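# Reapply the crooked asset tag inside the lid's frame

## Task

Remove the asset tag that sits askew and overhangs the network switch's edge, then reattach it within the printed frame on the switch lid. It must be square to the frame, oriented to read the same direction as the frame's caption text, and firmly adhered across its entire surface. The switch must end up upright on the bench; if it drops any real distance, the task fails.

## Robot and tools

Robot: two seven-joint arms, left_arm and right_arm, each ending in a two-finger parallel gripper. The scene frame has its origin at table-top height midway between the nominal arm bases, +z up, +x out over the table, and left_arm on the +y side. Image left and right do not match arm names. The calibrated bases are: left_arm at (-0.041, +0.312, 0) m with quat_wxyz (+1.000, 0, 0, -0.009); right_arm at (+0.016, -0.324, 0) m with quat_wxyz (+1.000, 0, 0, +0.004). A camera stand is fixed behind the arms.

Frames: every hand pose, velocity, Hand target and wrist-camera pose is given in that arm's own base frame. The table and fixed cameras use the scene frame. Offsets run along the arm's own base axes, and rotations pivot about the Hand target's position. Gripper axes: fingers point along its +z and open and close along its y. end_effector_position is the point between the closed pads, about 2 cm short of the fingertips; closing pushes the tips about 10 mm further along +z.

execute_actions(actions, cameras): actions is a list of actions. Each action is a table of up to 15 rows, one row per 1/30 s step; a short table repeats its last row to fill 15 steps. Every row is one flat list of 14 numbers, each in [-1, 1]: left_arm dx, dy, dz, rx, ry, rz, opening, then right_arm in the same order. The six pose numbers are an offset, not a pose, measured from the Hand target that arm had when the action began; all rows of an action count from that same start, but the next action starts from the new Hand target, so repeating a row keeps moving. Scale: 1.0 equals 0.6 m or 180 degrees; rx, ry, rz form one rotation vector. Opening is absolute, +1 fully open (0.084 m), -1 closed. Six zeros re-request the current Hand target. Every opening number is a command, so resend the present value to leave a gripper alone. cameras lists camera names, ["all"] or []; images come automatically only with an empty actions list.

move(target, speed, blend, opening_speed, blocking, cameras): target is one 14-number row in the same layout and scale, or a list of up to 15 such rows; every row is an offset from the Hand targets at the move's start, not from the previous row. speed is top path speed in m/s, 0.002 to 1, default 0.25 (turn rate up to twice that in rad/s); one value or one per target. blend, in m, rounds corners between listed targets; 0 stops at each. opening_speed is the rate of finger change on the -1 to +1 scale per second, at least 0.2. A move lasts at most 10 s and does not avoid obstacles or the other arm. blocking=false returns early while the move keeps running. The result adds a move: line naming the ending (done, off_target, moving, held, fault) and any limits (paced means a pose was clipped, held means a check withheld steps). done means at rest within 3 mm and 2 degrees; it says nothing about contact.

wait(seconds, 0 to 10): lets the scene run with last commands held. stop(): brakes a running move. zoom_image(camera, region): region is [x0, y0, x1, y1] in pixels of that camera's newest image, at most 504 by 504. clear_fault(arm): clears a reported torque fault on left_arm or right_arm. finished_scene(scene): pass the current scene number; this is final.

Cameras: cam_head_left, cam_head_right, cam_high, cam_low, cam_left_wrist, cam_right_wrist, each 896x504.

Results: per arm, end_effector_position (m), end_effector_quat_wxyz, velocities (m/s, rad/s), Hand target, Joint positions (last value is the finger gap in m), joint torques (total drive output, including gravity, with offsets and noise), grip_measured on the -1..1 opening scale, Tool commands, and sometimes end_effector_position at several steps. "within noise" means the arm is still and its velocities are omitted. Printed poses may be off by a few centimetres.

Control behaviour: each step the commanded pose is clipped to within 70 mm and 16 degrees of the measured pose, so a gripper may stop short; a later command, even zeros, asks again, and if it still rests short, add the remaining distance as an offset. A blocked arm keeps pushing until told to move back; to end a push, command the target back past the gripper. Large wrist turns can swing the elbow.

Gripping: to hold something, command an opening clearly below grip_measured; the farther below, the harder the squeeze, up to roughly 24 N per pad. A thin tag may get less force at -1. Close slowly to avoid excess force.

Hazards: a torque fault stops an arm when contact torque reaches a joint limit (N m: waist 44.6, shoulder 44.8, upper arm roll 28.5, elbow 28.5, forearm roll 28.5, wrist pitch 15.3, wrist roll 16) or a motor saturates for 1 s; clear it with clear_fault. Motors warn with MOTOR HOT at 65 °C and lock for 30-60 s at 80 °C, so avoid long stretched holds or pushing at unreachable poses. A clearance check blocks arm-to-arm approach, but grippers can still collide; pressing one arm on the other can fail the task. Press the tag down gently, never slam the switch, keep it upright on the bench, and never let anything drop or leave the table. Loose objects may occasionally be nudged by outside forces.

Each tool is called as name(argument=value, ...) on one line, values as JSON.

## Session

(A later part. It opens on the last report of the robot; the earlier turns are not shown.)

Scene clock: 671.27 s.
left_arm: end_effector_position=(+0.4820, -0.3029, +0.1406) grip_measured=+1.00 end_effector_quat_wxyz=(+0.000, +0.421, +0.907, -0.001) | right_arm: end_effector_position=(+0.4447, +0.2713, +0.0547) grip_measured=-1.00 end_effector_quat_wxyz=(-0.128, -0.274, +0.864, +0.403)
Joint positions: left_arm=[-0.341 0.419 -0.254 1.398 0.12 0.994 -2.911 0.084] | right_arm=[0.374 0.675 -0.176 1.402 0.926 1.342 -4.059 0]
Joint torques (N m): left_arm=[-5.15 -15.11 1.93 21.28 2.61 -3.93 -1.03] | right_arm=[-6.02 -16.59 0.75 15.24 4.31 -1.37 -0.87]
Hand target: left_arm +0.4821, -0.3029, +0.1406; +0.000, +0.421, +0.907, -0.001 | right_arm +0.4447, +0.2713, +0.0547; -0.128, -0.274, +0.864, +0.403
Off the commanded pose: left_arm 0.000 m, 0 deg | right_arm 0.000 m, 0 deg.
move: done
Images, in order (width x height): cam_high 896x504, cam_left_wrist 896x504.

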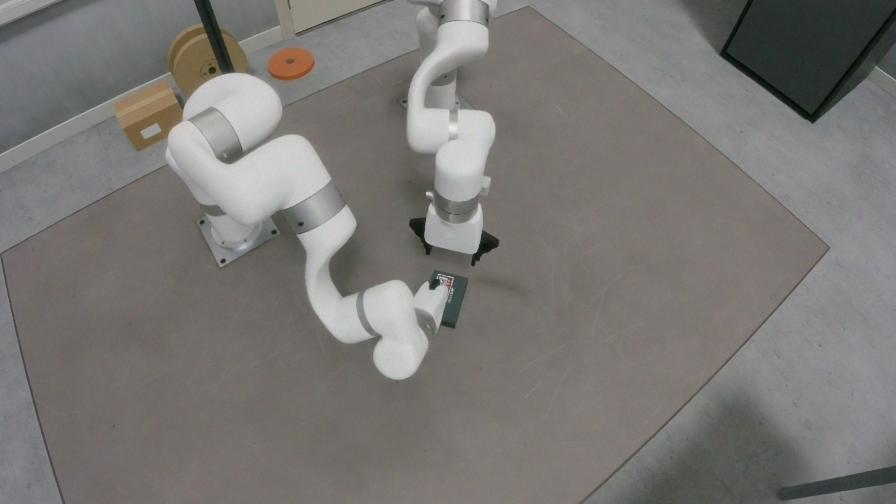

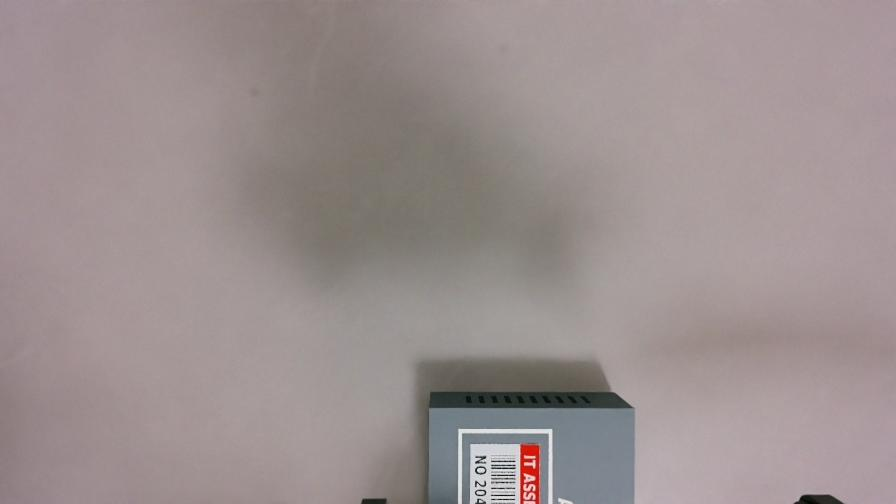

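move(target=[[0.0065,-0.0076,-0.05,0,0,0,1,0,0,0,0,0,0,-1],[0.0065,-0.0076,-0.191,0,0,0,1,0,0,0,0,0,0,-1]], speed=0.1, blend=[0.005,0])

move(target=[0,0,0,0,0,0,0.2,0,0,0,0,0,0,-1], opening_speed=0.4, cameras=["cam_left_wrist","cam_right_wrist","cam_high"])

Scene clock: 677.13 s.
left_arm: end_effector_position=(+0.4859, -0.3075, +0.0260) grip_measured=+1.00 end_effector_quat_wxyz=(+0.000, +0.421, +0.907, -0.001) | right_arm: end_effector_position=(+0.4447, +0.2713, +0.0547) grip_measured=-1.00 end_effector_quat_wxyz=(-0.128, -0.274, +0.864, +0.403)
Joint positions: left_arm=[-0.368 0.62 -0.219 1.352 0.184 0.751 -2.955 0.084] | right_arm=[0.374 0.675 -0.176 1.402 0.926 1.342 -4.059 0]
Joint torques (N m): left_arm=[-5.13 -17.11 0.94 19.44 2.65 -4.18 -0.93] | right_arm=[-5.96 -17.09 0.65 15.24 4.19 -1.19 -0.64]
Hand target: left_arm +0.4860, -0.3075, +0.0260; +0.000, +0.421, +0.907, -0.001 | right_arm +0.4447, +0.2713, +0.0547; -0.128, -0.274, +0.864, +0.403
Off the commanded pose: left_arm 0.000 m, 0 deg | right_arm 0.000 m, 0 deg.
move: done

Scene clock: 679.33 s.
left_arm: end_effector_position=(+0.4859, -0.3075, +0.0260) grip_measured=+0.75 end_effector_quat_wxyz=(+0.000, +0.421, +0.907, -0.001) | right_arm: end_effector_position=(+0.4447, +0.2713, +0.0547) grip_measured=-1.00 end_effector_quat_wxyz=(-0.128, -0.274, +0.864, +0.403)
Joint positions: left_arm=[-0.368 0.621 -0.219 1.352 0.184 0.751 -2.955 0.075] | right_arm=[0.374 0.675 -0.176 1.402 0.926 1.342 -4.059 0]
Joint torques (N m): left_arm=[3.17 -16.87 2.07 16.51 -0.82 -4.13 -0.68] | right_arm=[-5.76 -16.82 0.88 15.28 4.05 -1.19 -0.75]
Hand target: left_arm +0.4860, -0.3075, +0.0260; +0.000, +0.421, +0.907, -0.001 | right_arm +0.4447, +0.2713, +0.0547; -0.128, -0.274, +0.864, +0.403
Off the commanded pose: left_arm 0.000 m, 0 deg | right_arm 0.000 m, 0 deg.
move: done
Images, in order (width x height): cam_high 896x504, cam_left_wrist 896x504, cam_right_wrist 896x504.

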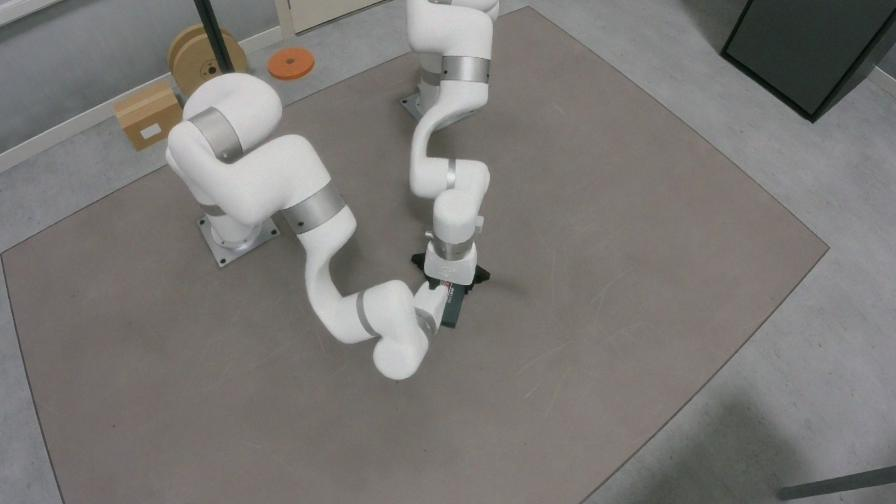

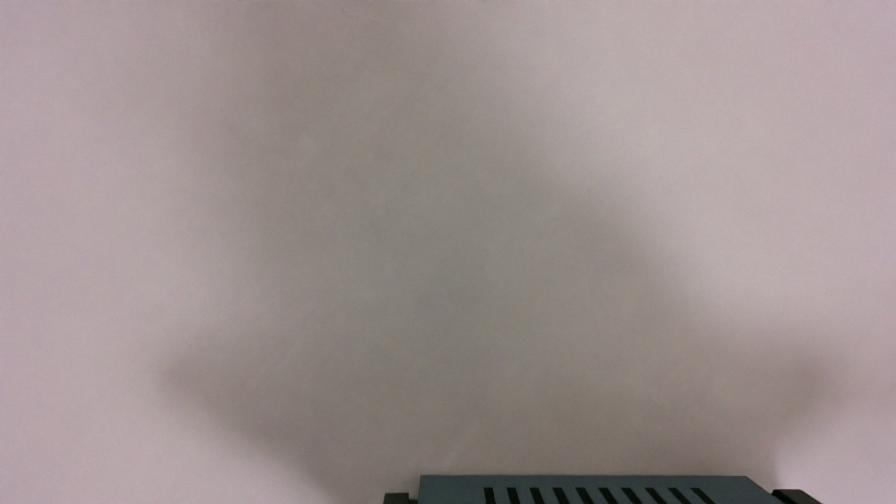

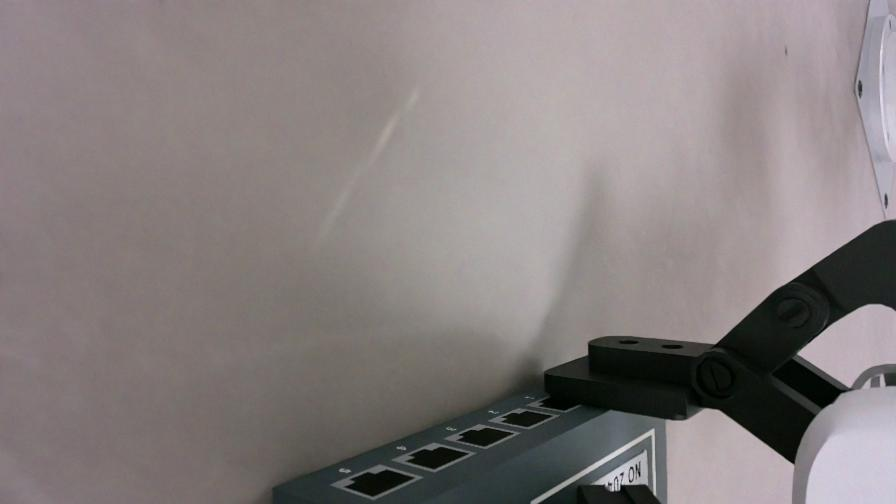

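move(target=[0,0,0,0,0,0,0.2,-0.0032,0.0045,0.0007,-0.0908,-0.064,0,-1], speed=0.05, cameras=["cam_head_left","cam_head_right"])

zoom_image(camera="cam_head_right", region=[415, 270, 485, 340])

Scene clock: 701.70 s.
left_arm: end_effector_position=(+0.4860, -0.3075, +0.0260) grip_measured=+0.75 end_effector_quat_wxyz=(+0.000, +0.421, +0.907, -0.001) | right_arm: end_effector_position=(+0.4437, +0.2728, +0.0550) grip_measured=-1.00 end_effector_quat_wxyz=(-0.101, -0.285, +0.898, +0.319)
Joint positions: left_arm=[-0.368 0.621 -0.219 1.352 0.184 0.751 -2.955 0.075] | right_arm=[0.488 0.581 -0.218 1.315 0.841 1.176 -3.979 0]
Joint torques (N m): left_arm=[5.99 -17.99 1.06 15.28 -0.57 -4.03 0.39] | right_arm=[-5.46 -15.86 0.19 15.64 4.53 1.29 -0.86]
Hand target: left_arm +0.4860, -0.3075, +0.0260; +0.000, +0.421, +0.907, -0.001 | right_arm +0.4437, +0.2728, +0.0549; -0.101, -0.285, +0.898, +0.319 (not the last commanded pose)
Off the commanded pose: left_arm 0.000 m, 0 deg | right_arm 0.002 m, 9 deg.
move: held (right_arm; a check stopped the path); limits=held
pose unreachable (right arm): on one or more control steps of this call, first in action 0 (counted from 0), this arm could not follow its commanded pose, so it was not sent that pose on those steps. It may still have moved: this result reports where it is.
cause: moving toward the commanded pose would bring a part of the arm too close to another arm (this arm's gripper and a part of the left arm just beyond its joint 7 (wrist roll), 3 mm apart when this arm was first held).
Images, in order (width x height): cam_head_left 896x504, cam_head_right 896x504.

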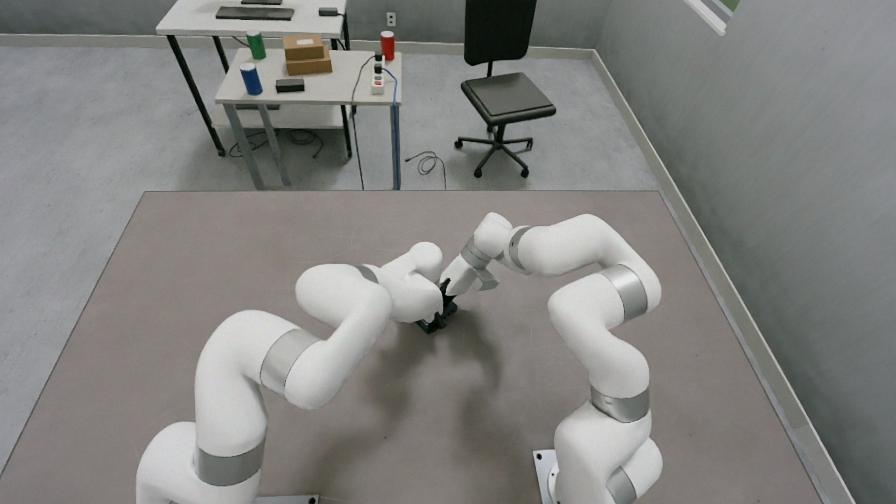

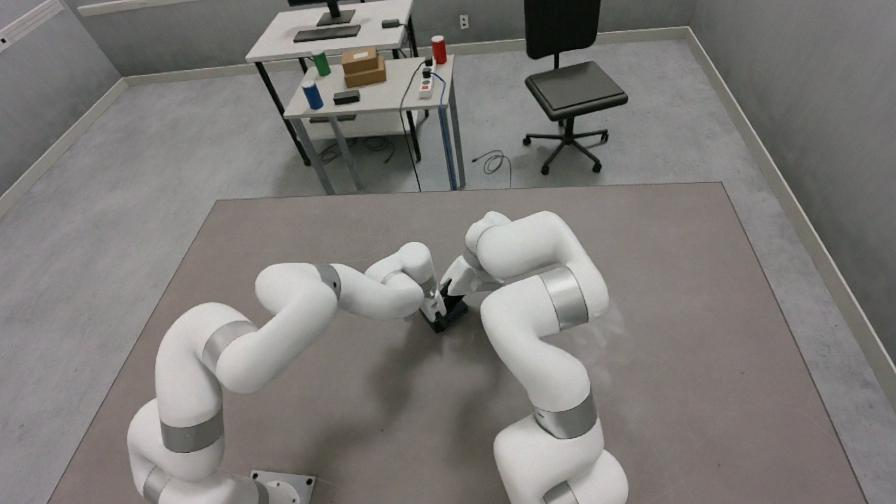

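Scaled by 7.200 from the camera's 896x504 image, which has a finer 1280x720 frame.

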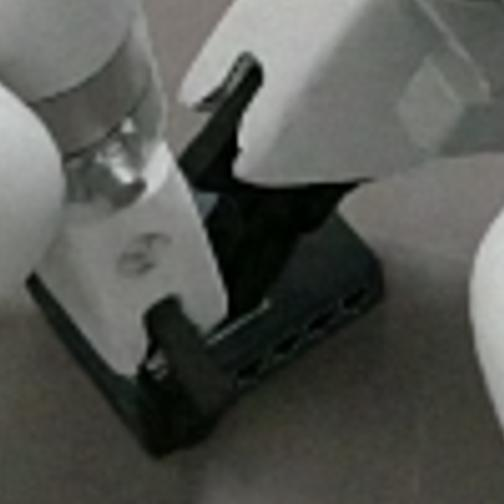

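move(target=[[0,0,0,0,0,0,1,0,0,0,0,0,0,-1],[0,0,0.002,-0.106,-0.09,0,1,0,0,0,0,0,0,-1],[0,0,0.002,-0.106,-0.09,0,0.2,0,0,0,0,0,0,-1]], speed=0.1, opening_speed=0.5, cameras=["cam_head_right"])

zoom_image(camera="cam_head_right", region=[415, 270, 485, 340])

Scene clock: 714.37 s.
left_arm: end_effector_position=(+0.4859, -0.3075, +0.0272) grip_measured=+0.75 end_effector_quat_wxyz=(+0.197, +0.411, +0.885, -0.092) | right_arm: end_effector_position=(+0.4437, +0.2728, +0.0549) grip_measured=-1.00 end_effector_quat_wxyz=(-0.101, -0.285, +0.898, +0.319)
Joint positions: left_arm=[-0.153 0.53 -0.369 0.948 0.101 0.045 -2.809 0.075] | right_arm=[0.488 0.581 -0.218 1.315 0.841 1.176 -3.979 0]
Joint torques (N m): left_arm=[-0.48 -13.59 0.35 16.81 -2.29 -4.97 -0.13] | right_arm=[-6.05 -15.72 -0.05 15.43 4.45 1.45 -0.76]
Hand target: left_arm +0.4860, -0.3075, +0.0272; +0.197, +0.411, +0.885, -0.092 | right_arm +0.4437, +0.2728, +0.0549; -0.101, -0.285, +0.898, +0.319
Off the commanded pose: left_arm 0.000 m, 0 deg | right_arm 0.000 m, 0 deg.
move: done
Images, in order (width x height): cam_head_right 896x504.

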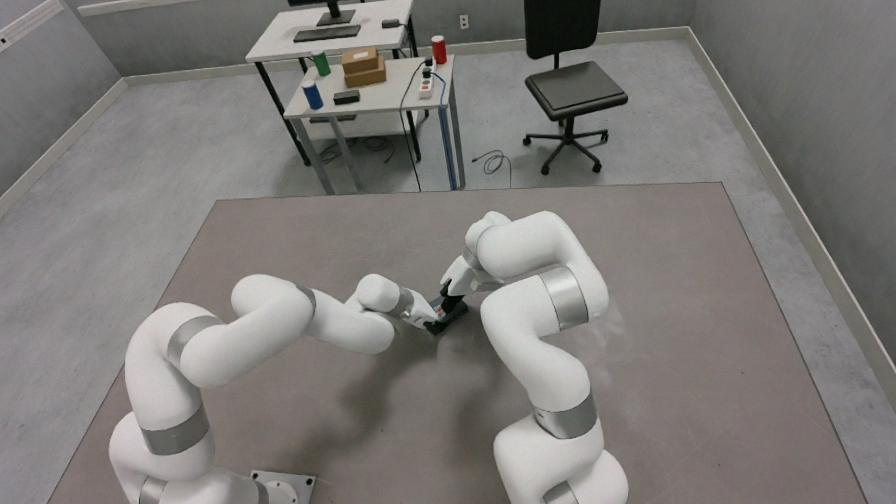

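Scaled by 7.200 from the camera's 896x504 image, which has a finer 1280x720 frame.

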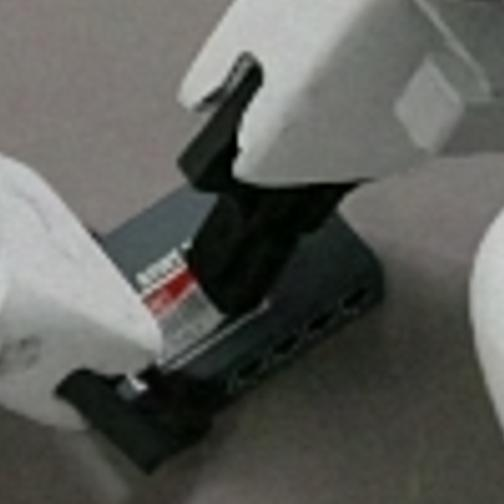

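move(target=[0,0,0,0,0,0,0.2,-0.0041,0.0058,-0.0037,-0.0865,-0.061,0,-1], speed=0.05, cameras=["cam_head_right","cam_right_wrist"])

zoom_image(camera="cam_head_right", region=[415, 270, 485, 340])

Scene clock: 722.77 s.
left_arm: end_effector_position=(+0.4860, -0.3075, +0.0272) grip_measured=+0.75 end_effector_quat_wxyz=(+0.197, +0.411, +0.885, -0.092) | right_arm: end_effector_position=(+0.4412, +0.2763, +0.0527) grip_measured=-1.00 end_effector_quat_wxyz=(-0.053, -0.298, +0.939, +0.166)
Joint positions: left_arm=[-0.153 0.53 -0.369 0.948 0.101 0.045 -2.809 0.075] | right_arm=[0.71 0.475 -0.298 1.191 0.626 0.904 -3.754 0]
Joint torques (N m): left_arm=[-4.35 -15.09 0.97 17.14 -2.22 -4.24 -1.06] | right_arm=[7.67 -22.18 -4.49 10.31 -3.71 -1.8 1.3]
Hand target: left_arm +0.4860, -0.3075, +0.0272; +0.197, +0.411, +0.885, -0.092 | right_arm +0.4412, +0.2763, +0.0527; -0.053, -0.298, +0.939, +0.166
Off the commanded pose: left_arm 0.000 m, 0 deg | right_arm 0.000 m, 0 deg.
move: done
Images, in order (width x height): cam_head_right 896x504, cam_right_wrist 896x504.

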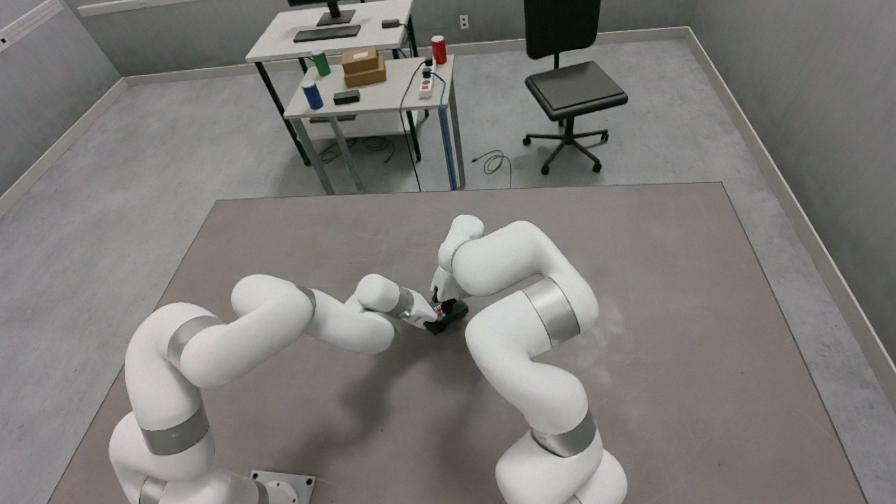

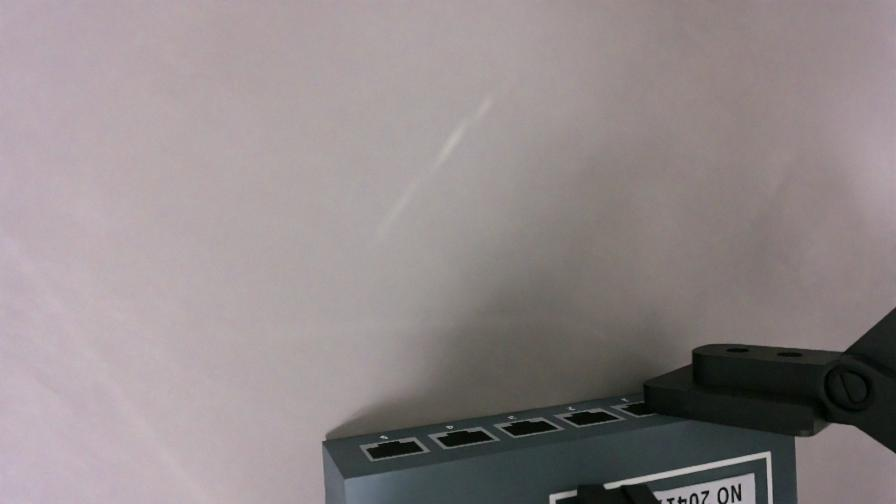

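Scaled by 7.200 from the camera's 896x504 image, which has a finer 1280x720 frame.

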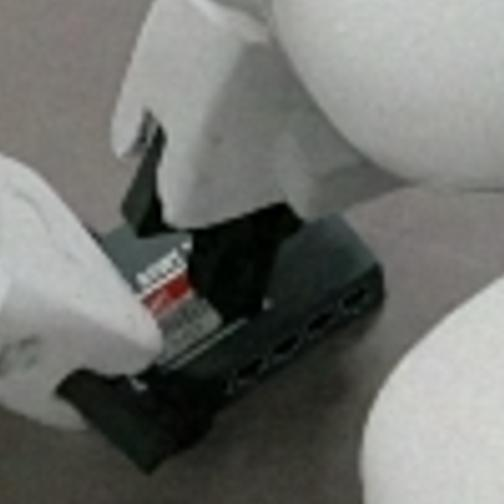

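move(target=[0,0,0,0,0,0,0.2,0,0,0.0075,0,0,0,-0.4], speed=0.003, opening_speed=0.4, cameras=["cam_head_right","cam_right_wrist"])

zoom_image(camera="cam_head_right", region=[415, 270, 485, 340])

zoom_image(camera="cam_right_wrist", region=[448, 352, 798, 504])

Scene clock: 735.60 s.
left_arm: end_effector_position=(+0.4859, -0.3075, +0.0272) grip_measured=+0.75 end_effector_quat_wxyz=(+0.197, +0.411, +0.885, -0.092) | right_arm: end_effector_position=(+0.4412, +0.2762, +0.0572) grip_measured=-0.42 end_effector_quat_wxyz=(-0.053, -0.298, +0.939, +0.166)
Joint positions: left_arm=[-0.153 0.53 -0.369 0.948 0.101 0.045 -2.809 0.075] | right_arm=[0.712 0.467 -0.3 1.192 0.62 0.911 -3.747 0.026]
Joint torques (N m): left_arm=[-3.13 -15.99 0.98 16.98 -2.3 -3.77 -1.09] | right_arm=[3.18 -18.61 -8.83 10.5 -5.04 0.52 1.28]
Hand target: left_arm +0.4860, -0.3075, +0.0272; +0.197, +0.411, +0.885, -0.092 | right_arm +0.4412, +0.2763, +0.0572; -0.053, -0.298, +0.939, +0.166
Off the commanded pose: left_arm 0.000 m, 0 deg | right_arm 0.000 m, 0 deg.
move: done
Images, in order (width x height): cam_head_right 896x504, cam_right_wrist 896x504.

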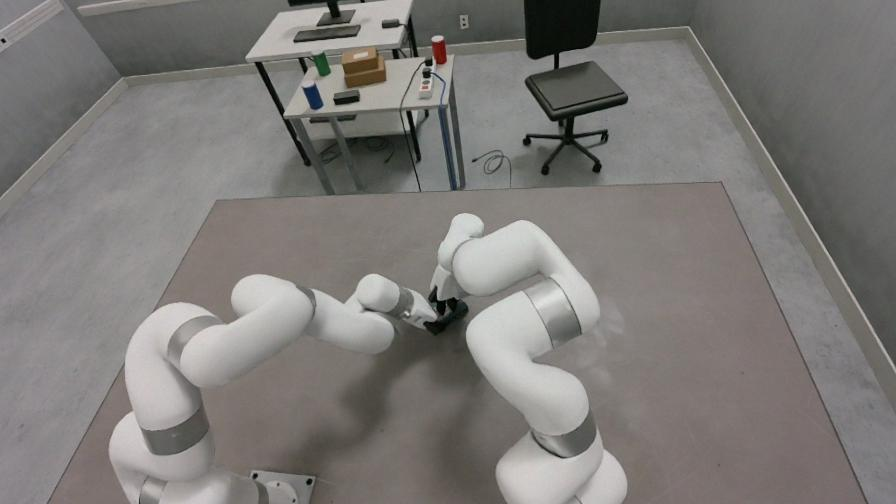

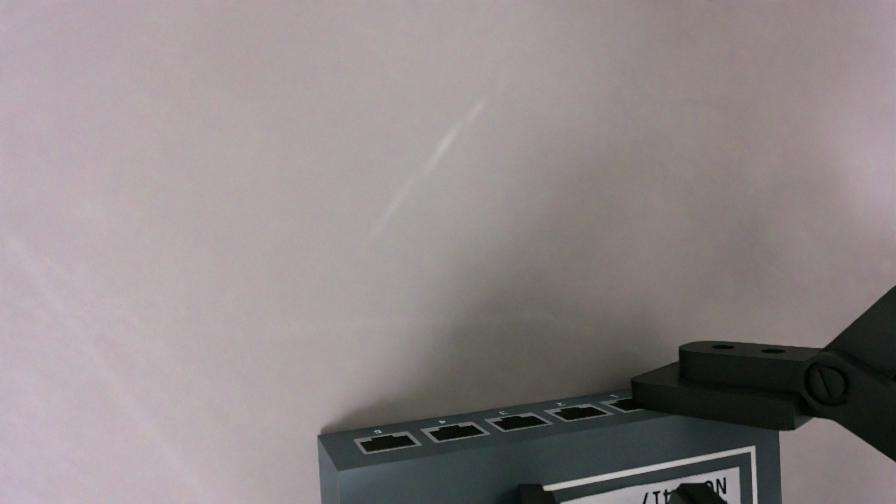

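Scaled by 7.200 from the camera's 896x504 image, which has a finer 1280x720 frame.

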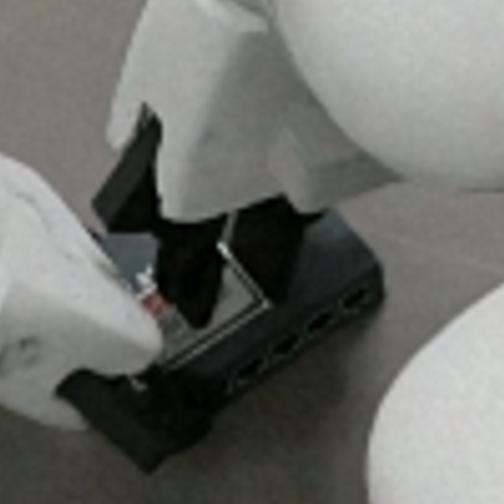

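Scaled by 1.440 from the camera's 896x504 image, which has a finer 1280x720 frame.

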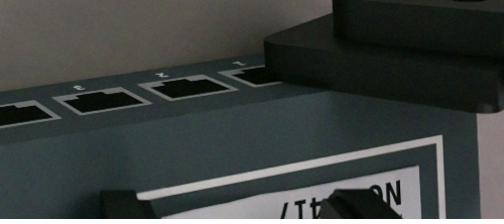

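move(target=[0,0,0,0,0,0,0.2,0,0,0.1,0,0,0,-0.4], speed=0.08, cameras=["cam_head_right","cam_right_wrist"])

zoom_image(camera="cam_head_right", region=[415, 280, 475, 340])

Scene clock: 739.60 s.
left_arm: end_effector_position=(+0.4860, -0.3075, +0.0272) grip_measured=+0.75 end_effector_quat_wxyz=(+0.197, +0.411, +0.885, -0.092) | right_arm: end_effector_position=(+0.4412, +0.2763, +0.1172) grip_measured=-0.42 end_effector_quat_wxyz=(-0.053, -0.298, +0.939, +0.166)
Joint positions: left_arm=[-0.153 0.53 -0.369 0.948 0.101 0.045 -2.809 0.075] | right_arm=[0.728 0.358 -0.331 1.22 0.541 1.025 -3.663 0.026]
Joint torques (N m): left_arm=[0.08 -16.73 0.42 17.09 -2.38 -3.29 -0.89] | right_arm=[6.07 -22.82 -5.85 17.31 -3.62 0.46 1.12]
Hand target: left_arm +0.4860, -0.3075, +0.0272; +0.197, +0.411, +0.885, -0.092 | right_arm +0.4412, +0.2763, +0.1172; -0.053, -0.298, +0.939, +0.166
Off the commanded pose: left_arm 0.000 m, 0 deg | right_arm 0.000 m, 0 deg.
move: done
Images, in order (width x height): cam_head_right 896x504, cam_right_wrist 896x504.

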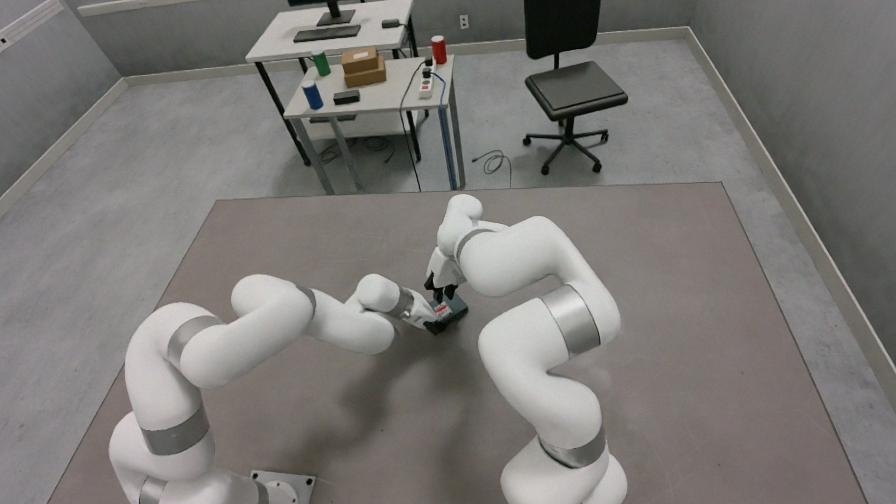

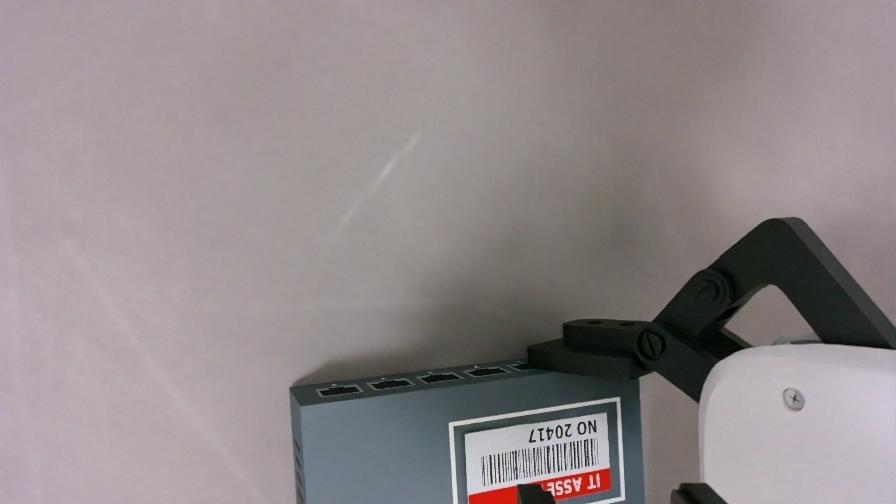

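Scaled by 8.400 from the camera's 896x504 image, which has a finer 1280x720 frame.

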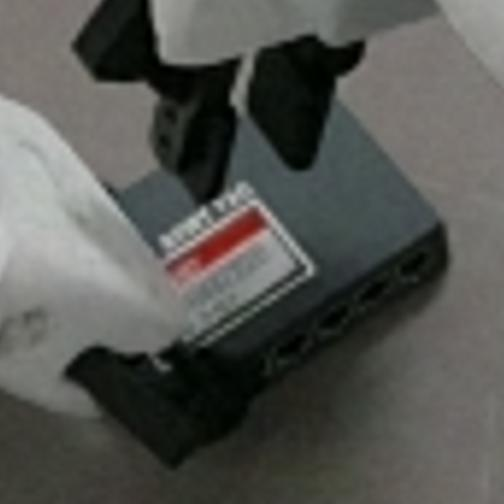

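move(target=[0,0,0,0,0,0,1,0,0,0.1,0,0,0,-1], speed=0.08, opening_speed=0.6)

move(target=[[-0.045,0.054,0.15,0,0,0,1,0,0,0,0,0,0,-1],[-0.107,0.757,0.3,0.106,0.09,0,1,0,0,0,0,0,0,-1]], speed=0.2, blend=[0.02,0], cameras=["cam_head_right","cam_right_wrist"])

zoom_image(camera="cam_head_right", region=[415, 280, 475, 340])

Scene clock: 745.27 s.
left_arm: end_effector_position=(+0.4860, -0.3075, +0.0272) grip_measured=+1.00 end_effector_quat_wxyz=(+0.197, +0.411, +0.885, -0.092) | right_arm: end_effector_position=(+0.4412, +0.2763, +0.1772) grip_measured=-1.00 end_effector_quat_wxyz=(-0.053, -0.298, +0.939, +0.166)
Joint positions: left_arm=[-0.153 0.53 -0.369 0.948 0.101 0.045 -2.809 0.084] | right_arm=[0.736 0.274 -0.35 1.284 0.478 1.152 -3.587 0]
Joint torques (N m): left_arm=[3.06 -18.04 -2.14 15.54 -1.29 -2.86 -0.53] | right_arm=[5.92 -21.8 -5.17 18.07 -3.51 0.37 1.36]
Hand target: left_arm +0.4860, -0.3075, +0.0272; +0.197, +0.411, +0.885, -0.092 | right_arm +0.4412, +0.2763, +0.1772; -0.053, -0.298, +0.939, +0.166
Off the commanded pose: left_arm 0.000 m, 0 deg | right_arm 0.000 m, 0 deg.
move: done

Scene clock: 748.53 s.
left_arm: end_effector_position=(+0.4217, +0.1467, +0.2072) grip_measured=+1.00 end_effector_quat_wxyz=(+0.000, +0.421, +0.907, -0.001) | right_arm: end_effector_position=(+0.4412, +0.2763, +0.1772) grip_measured=-1.00 end_effector_quat_wxyz=(-0.053, -0.298, +0.939, +0.166)
Joint positions: left_arm=[0.554 -0.06 -0.214 0.99 -0.017 1.049 -1.923 0.084] | right_arm=[0.736 0.274 -0.35 1.284 0.478 1.152 -3.587 0]
Joint torques (N m): left_arm=[5.52 -8.02 5.68 21.94 2.71 -0.01 0.71] | right_arm=[5.89 -21.86 -5.02 18.1 -3.17 0.47 1.35]
Hand target: left_arm +0.4218, +0.1467, +0.2072; +0.000, +0.421, +0.907, -0.001 | right_arm +0.4412, +0.2763, +0.1772; -0.053, -0.298, +0.939, +0.166
Off the commanded pose: left_arm 0.000 m, 0 deg | right_arm 0.000 m, 0 deg.
move: done
Images, in order (width x height): cam_head_right 896x504, cam_right_wrist 896x504.

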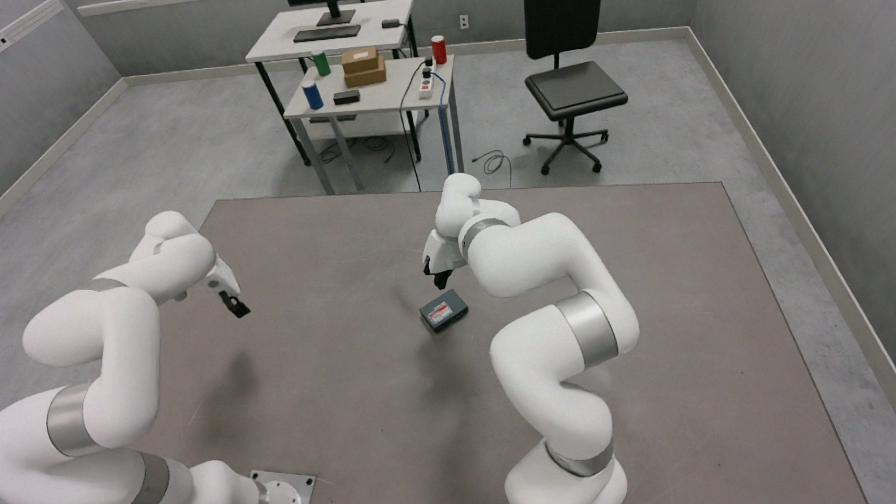

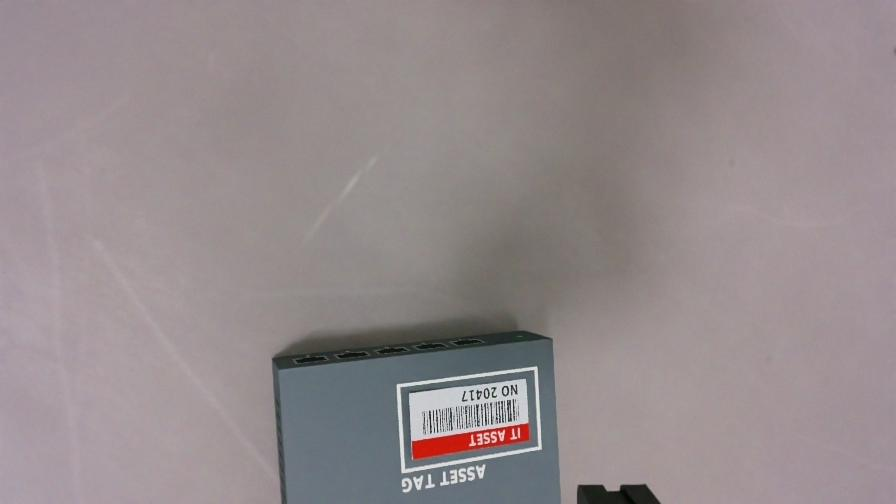

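Scaled by 8.400 from the camera's 896x504 image, which has a finer 1280x720 frame.

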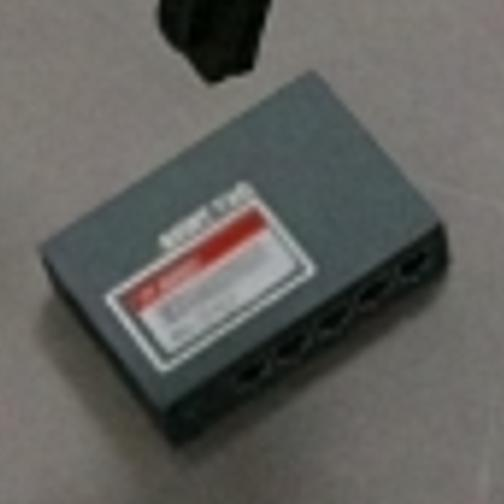

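move(target=[0,0,0,0,0,0,1,-0.0212,0.028,0.0722,-0.0899,-0.0634,0,-1], speed=0.15)

move(target=[0,0,0,0,0,0,1,0,0,0,0,0,0.0194,-1], speed=0.15, cameras=["cam_right_wrist"])

zoom_image(camera="cam_right_wrist", region=[350, 252, 750, 504])

Scene clock: 754.30 s.
left_arm: end_effector_position=(+0.4218, +0.1467, +0.2072) grip_measured=+1.00 end_effector_quat_wxyz=(+0.000, +0.421, +0.907, -0.001) | right_arm: end_effector_position=(+0.4285, +0.2930, +0.2205) grip_measured=-1.00 end_effector_quat_wxyz=(-0.001, -0.303, +0.953, +0.002)
Joint positions: left_arm=[0.554 -0.06 -0.214 0.99 -0.017 1.049 -1.923 0.084] | right_arm=[0.923 0.176 -0.349 1.299 0.07 1.135 -3.208 0]
Joint torques (N m): left_arm=[5.37 -8.28 5.73 21.85 2.53 -0.06 0.75] | right_arm=[6.14 -20.55 1.12 18.42 -3.57 0.16 1.27]
Hand target: left_arm +0.4218, +0.1467, +0.2072; +0.000, +0.421, +0.907, -0.001 | right_arm +0.4285, +0.2931, +0.2205; -0.001, -0.303, +0.953, +0.002
Off the commanded pose: left_arm 0.000 m, 0 deg | right_arm 0.000 m, 0 deg.
move: done

Scene clock: 755.17 s.
left_arm: end_effector_position=(+0.4218, +0.1467, +0.2072) grip_measured=+1.00 end_effector_quat_wxyz=(+0.000, +0.421, +0.907, -0.001) | right_arm: end_effector_position=(+0.4285, +0.2930, +0.2206) grip_measured=-1.00 end_effector_quat_wxyz=(-0.001, -0.332, +0.943, +0.002)
Joint positions: left_arm=[0.554 -0.06 -0.214 0.99 -0.017 1.049 -1.923 0.084] | right_arm=[0.919 0.176 -0.344 1.299 0.069 1.135 -3.268 0]
Joint torques (N m): left_arm=[5.28 -8.31 5.81 21.88 2.59 0.02 0.64] | right_arm=[-6.01 -20.13 1.37 18.56 -0.27 0.04 -0.87]
Hand target: left_arm +0.4218, +0.1467, +0.2072; +0.000, +0.421, +0.907, -0.001 | right_arm +0.4285, +0.2931, +0.2205; -0.001, -0.332, +0.943, +0.002
Off the commanded pose: left_arm 0.000 m, 0 deg | right_arm 0.000 m, 0 deg.
move: done
Images, in order (width x height): cam_right_wrist 896x504.

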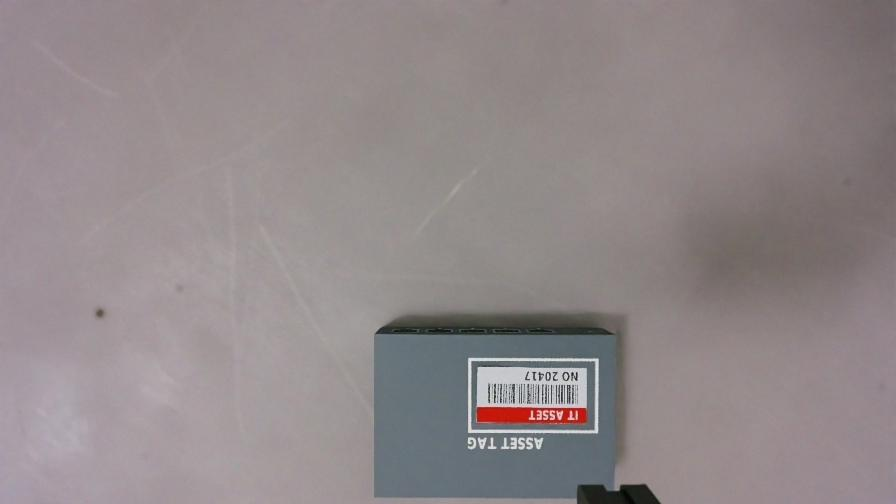

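Scaled by 1.260 from the camera's 896x504 image, which has a finer 1280x720 frame.

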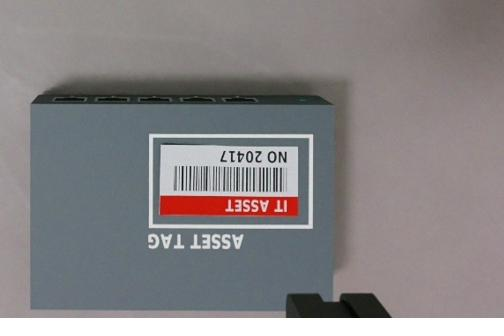

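move(target=[[0,0,0,0,0,0,1,0.0038,0.003,-0.27,0,0,0,-1],[0,0,0,0,0,0,1,0.0038,0.003,-0.2855,0,0,0,-1],[0,0,0,0,0,0,1,0.0038,0.003,-0.277,0,0,0,-1]], speed=[0.15,0.02,0.05], cameras=["cam_right_wrist"])

Scene clock: 764.20 s.
left_arm: end_effector_position=(+0.4218, +0.1467, +0.2072) grip_measured=+1.00 end_effector_quat_wxyz=(+0.000, +0.421, +0.907, -0.001) | right_arm: end_effector_position=(+0.4307, +0.2948, +0.0542) grip_measured=-1.00 end_effector_quat_wxyz=(-0.001, -0.332, +0.943, +0.002)
Joint positions: left_arm=[0.554 -0.06 -0.214 0.99 -0.017 1.049 -1.923 0.084] | right_arm=[0.887 0.426 -0.303 1.12 0.193 0.721 -3.353 0]
Joint torques (N m): left_arm=[5.53 -8.32 5.66 21.83 2.52 -0.07 0.74] | right_arm=[6 -23.12 -6.4 16.27 -3.77 0.14 1.27]
Hand target: left_arm +0.4218, +0.1467, +0.2072; +0.000, +0.421, +0.907, -0.001 | right_arm +0.4308, +0.2949, +0.0543; -0.001, -0.332, +0.943, +0.002
Off the commanded pose: left_arm 0.000 m, 0 deg | right_arm 0.000 m, 0 deg.
move: done
Images, in order (width x height): cam_right_wrist 896x504.

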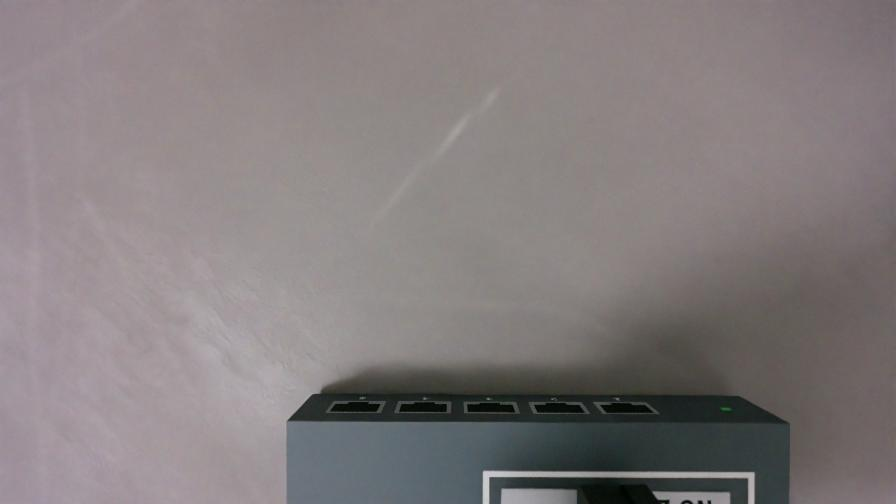

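move(target=[[0,0,0,0,0,0,1,-0.0146,0.0289,0,0,0,0,-1],[0,0,0,0,0,0,1,-0.0146,0.0289,-0.0087,0,0,0,-1],[0,0,0,0,0,0,1,-0.0146,0.0289,0,0,0,0,-1],[0,0,0,0,0,0,1,-0.0016,0.0127,0,0,0,0,-1],[0,0,0,0,0,0,1,-0.0016,0.0127,-0.0087,0,0,0,-1],[0,0,0,0,0,0,1,-0.0016,0.0127,0,0,0,0,-1],[0,0,0,0,0,0,1,0.012,-0.0043,0,0,0,0,-1],[0,0,0,0,0,0,1,0.012,-0.0043,-0.0087,0,0,0,-1],[0,0,0,0,0,0,1,0.012,-0.0043,0,0,0,0,-1],[0,0,0,0,0,0,1,0.025,-0.0205,0,0,0,0,-1],[0,0,0,0,0,0,1,0.025,-0.0205,-0.0087,0,0,0,-1],[0,0,0,0,0,0,1,0.025,-0.0205,0,0,0,0,-1]], speed=0.03)

Scene clock: 776.60 s.
left_arm: end_effector_position=(+0.4218, +0.1467, +0.2072) grip_measured=+1.00 end_effector_quat_wxyz=(+0.000, +0.421, +0.907, -0.001) | right_arm: end_effector_position=(+0.4457, +0.2825, +0.0542) grip_measured=-1.00 end_effector_quat_wxyz=(-0.001, -0.332, +0.943, +0.002)
Joint positions: left_arm=[0.554 -0.06 -0.214 0.99 -0.017 1.049 -1.923 0.084] | right_arm=[0.854 0.443 -0.307 1.145 0.2 0.731 -3.393 0]
Joint torques (N m): left_arm=[5.53 -8.13 5.47 21.88 2.24 -0.02 0.67] | right_arm=[6.18 -23.2 -6.36 16.19 -3.79 -0.03 1.16]
Hand target: left_arm +0.4218, +0.1467, +0.2072; +0.000, +0.421, +0.907, -0.001 | right_arm +0.4458, +0.2826, +0.0543; -0.001, -0.332, +0.943, +0.002
Off the commanded pose: left_arm 0.000 m, 0 deg | right_arm 0.000 m, 0 deg.
move: done

move(target=[[0,0,0,0,0,0,1,-0.0104,-0.0084,0,0,0,0,-1],[0,0,0,0,0,0,1,-0.0104,-0.0084,-0.009,0,0,0,-1],[0,0,0,0,0,0,1,-0.0104,-0.0084,0,0,0,0,-1],[0,0,0,0,0,0,1,-0.0234,0.0078,0,0,0,0,-1],[0,0,0,0,0,0,1,-0.0234,0.0078,-0.009,0,0,0,-1],[0,0,0,0,0,0,1,-0.0234,0.0078,0,0,0,0,-1],[0,0,0,0,0,0,1,-0.037,0.0248,0,0,0,0,-1],[0,0,0,0,0,0,1,-0.037,0.0248,-0.009,0,0,0,-1],[0,0,0,0,0,0,1,-0.037,0.0248,0,0,0,0,-1],[0,0,0,0,0,0,1,-0.05,0.041,0,0,0,0,-1],[0,0,0,0,0,0,1,-0.05,0.041,-0.009,0,0,0,-1],[0,0,0,0,0,0,1,-0.05,0.041,0,0,0,0,-1]], speed=0.03)

move(target=[0,0,0,0,0,0,1,0.0265,-0.034,0.27,0,0,0,-1], speed=0.15, cameras=["cam_right_wrist","cam_low","cam_head_right"])

zoom_image(camera="cam_right_wrist", region=[350, 252, 750, 504])

zoom_image(camera="cam_low", region=[450, 245, 510, 285])

zoom_image(camera="cam_head_right", region=[415, 280, 475, 340])

Scene clock: 794.67 s.
left_arm: end_effector_position=(+0.4218, +0.1467, +0.2072) grip_measured=+1.00 end_effector_quat_wxyz=(+0.000, +0.421, +0.907, -0.001) | right_arm: end_effector_position=(+0.4157, +0.3071, +0.0542) grip_measured=-1.00 end_effector_quat_wxyz=(-0.001, -0.332, +0.943, +0.002)
Joint positions: left_arm=[0.554 -0.06 -0.214 0.99 -0.017 1.049 -1.923 0.084] | right_arm=[0.919 0.411 -0.296 1.098 0.185 0.712 -3.312 0]
Joint torques (N m): left_arm=[5.39 -8.4 5.36 21.73 1.99 -0.09 0.55] | right_arm=[6.19 -22.44 -6.09 16.4 -3.81 0.08 1.21]
Hand target: left_arm +0.4218, +0.1467, +0.2072; +0.000, +0.421, +0.907, -0.001 | right_arm +0.4158, +0.3072, +0.0543; -0.001, -0.332, +0.943, +0.002
Off the commanded pose: left_arm 0.000 m, 0 deg | right_arm 0.000 m, 0 deg.
move: done

Scene clock: 796.33 s.
left_arm: end_effector_position=(+0.4218, +0.1467, +0.2072) grip_measured=+1.00 end_effector_quat_wxyz=(+0.000, +0.421, +0.907, -0.001) | right_arm: end_effector_position=(+0.4317, +0.2868, +0.2163) grip_measured=-1.00 end_effector_quat_wxyz=(-0.001, -0.332, +0.943, +0.002)
Joint positions: left_arm=[0.554 -0.06 -0.214 0.99 -0.017 1.049 -1.923 0.084] | right_arm=[0.916 0.177 -0.356 1.287 0.072 1.123 -3.284 0]
Joint torques (N m): left_arm=[5.38 -8.59 5.5 21.79 1.99 -0.1 0.58] | right_arm=[-6.3 -20.46 -4.28 18.47 -3.79 -0.04 -0.75]
Hand target: left_arm +0.4218, +0.1467, +0.2072; +0.000, +0.421, +0.907, -0.001 | right_arm +0.4317, +0.2868, +0.2163; -0.001, -0.332, +0.943, +0.002
Off the commanded pose: left_arm 0.000 m, 0 deg | right_arm 0.000 m, 0 deg.
move: done
Images, in order (width x height): cam_head_right 896x504, cam_low 896x504, cam_right_wrist 896x504.

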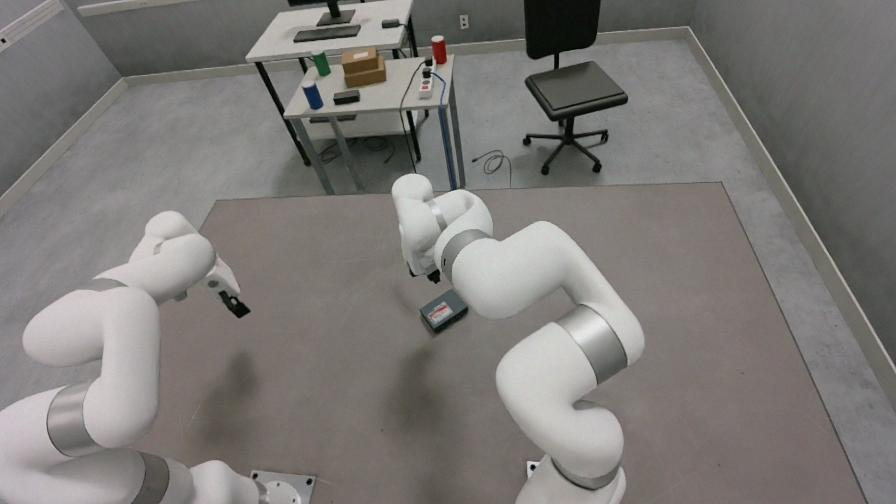

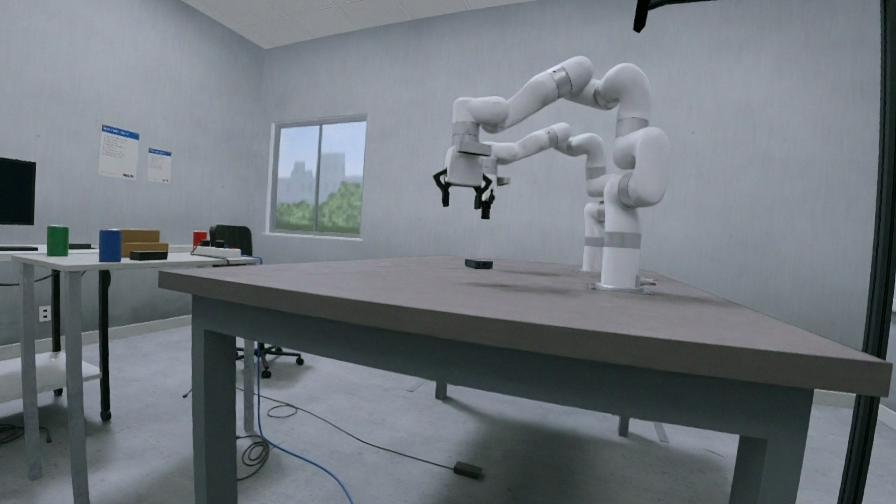

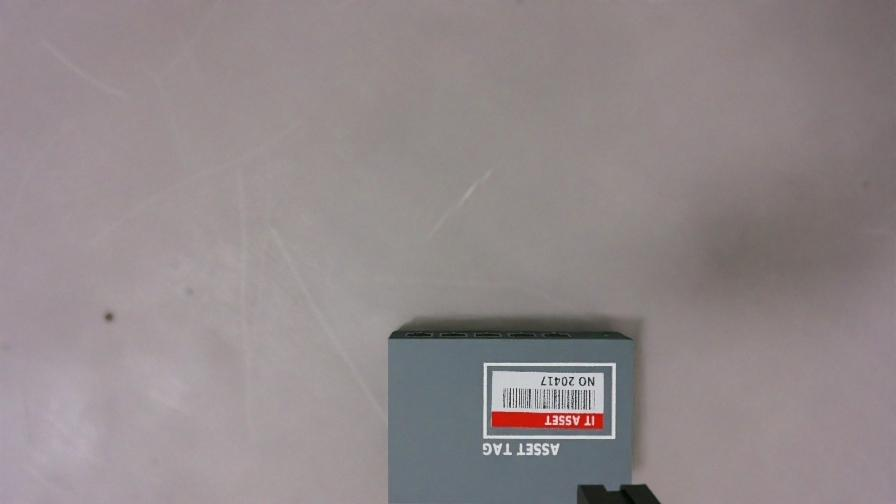

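Scaled by 1.260 from the camera's 896x504 image, which has a finer 1280x720 frame.

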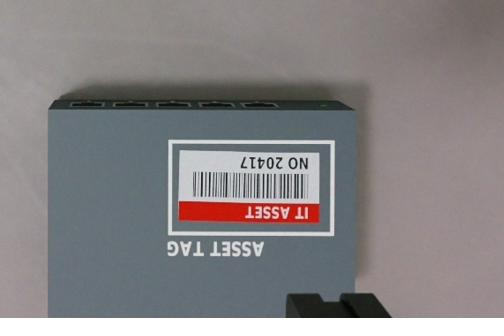

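Scaled by 8.400 from the camera's 896x504 image, which has a finer 1280x720 frame.

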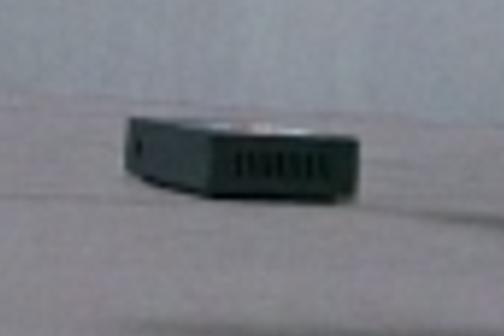

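Scaled by 8.400 from the camera's 896x504 image, which has a finer 1280x720 frame.

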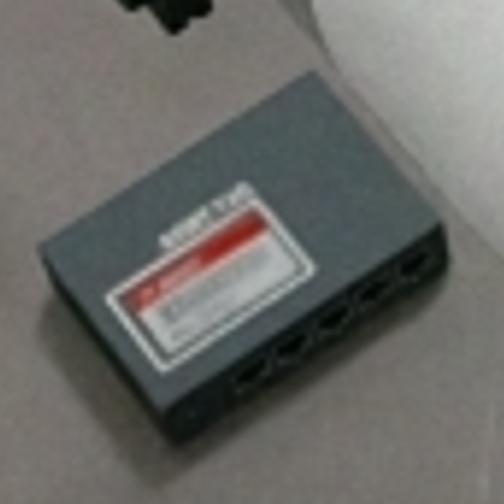

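finished_scene(scene=1)

The scene is finished: the task was done.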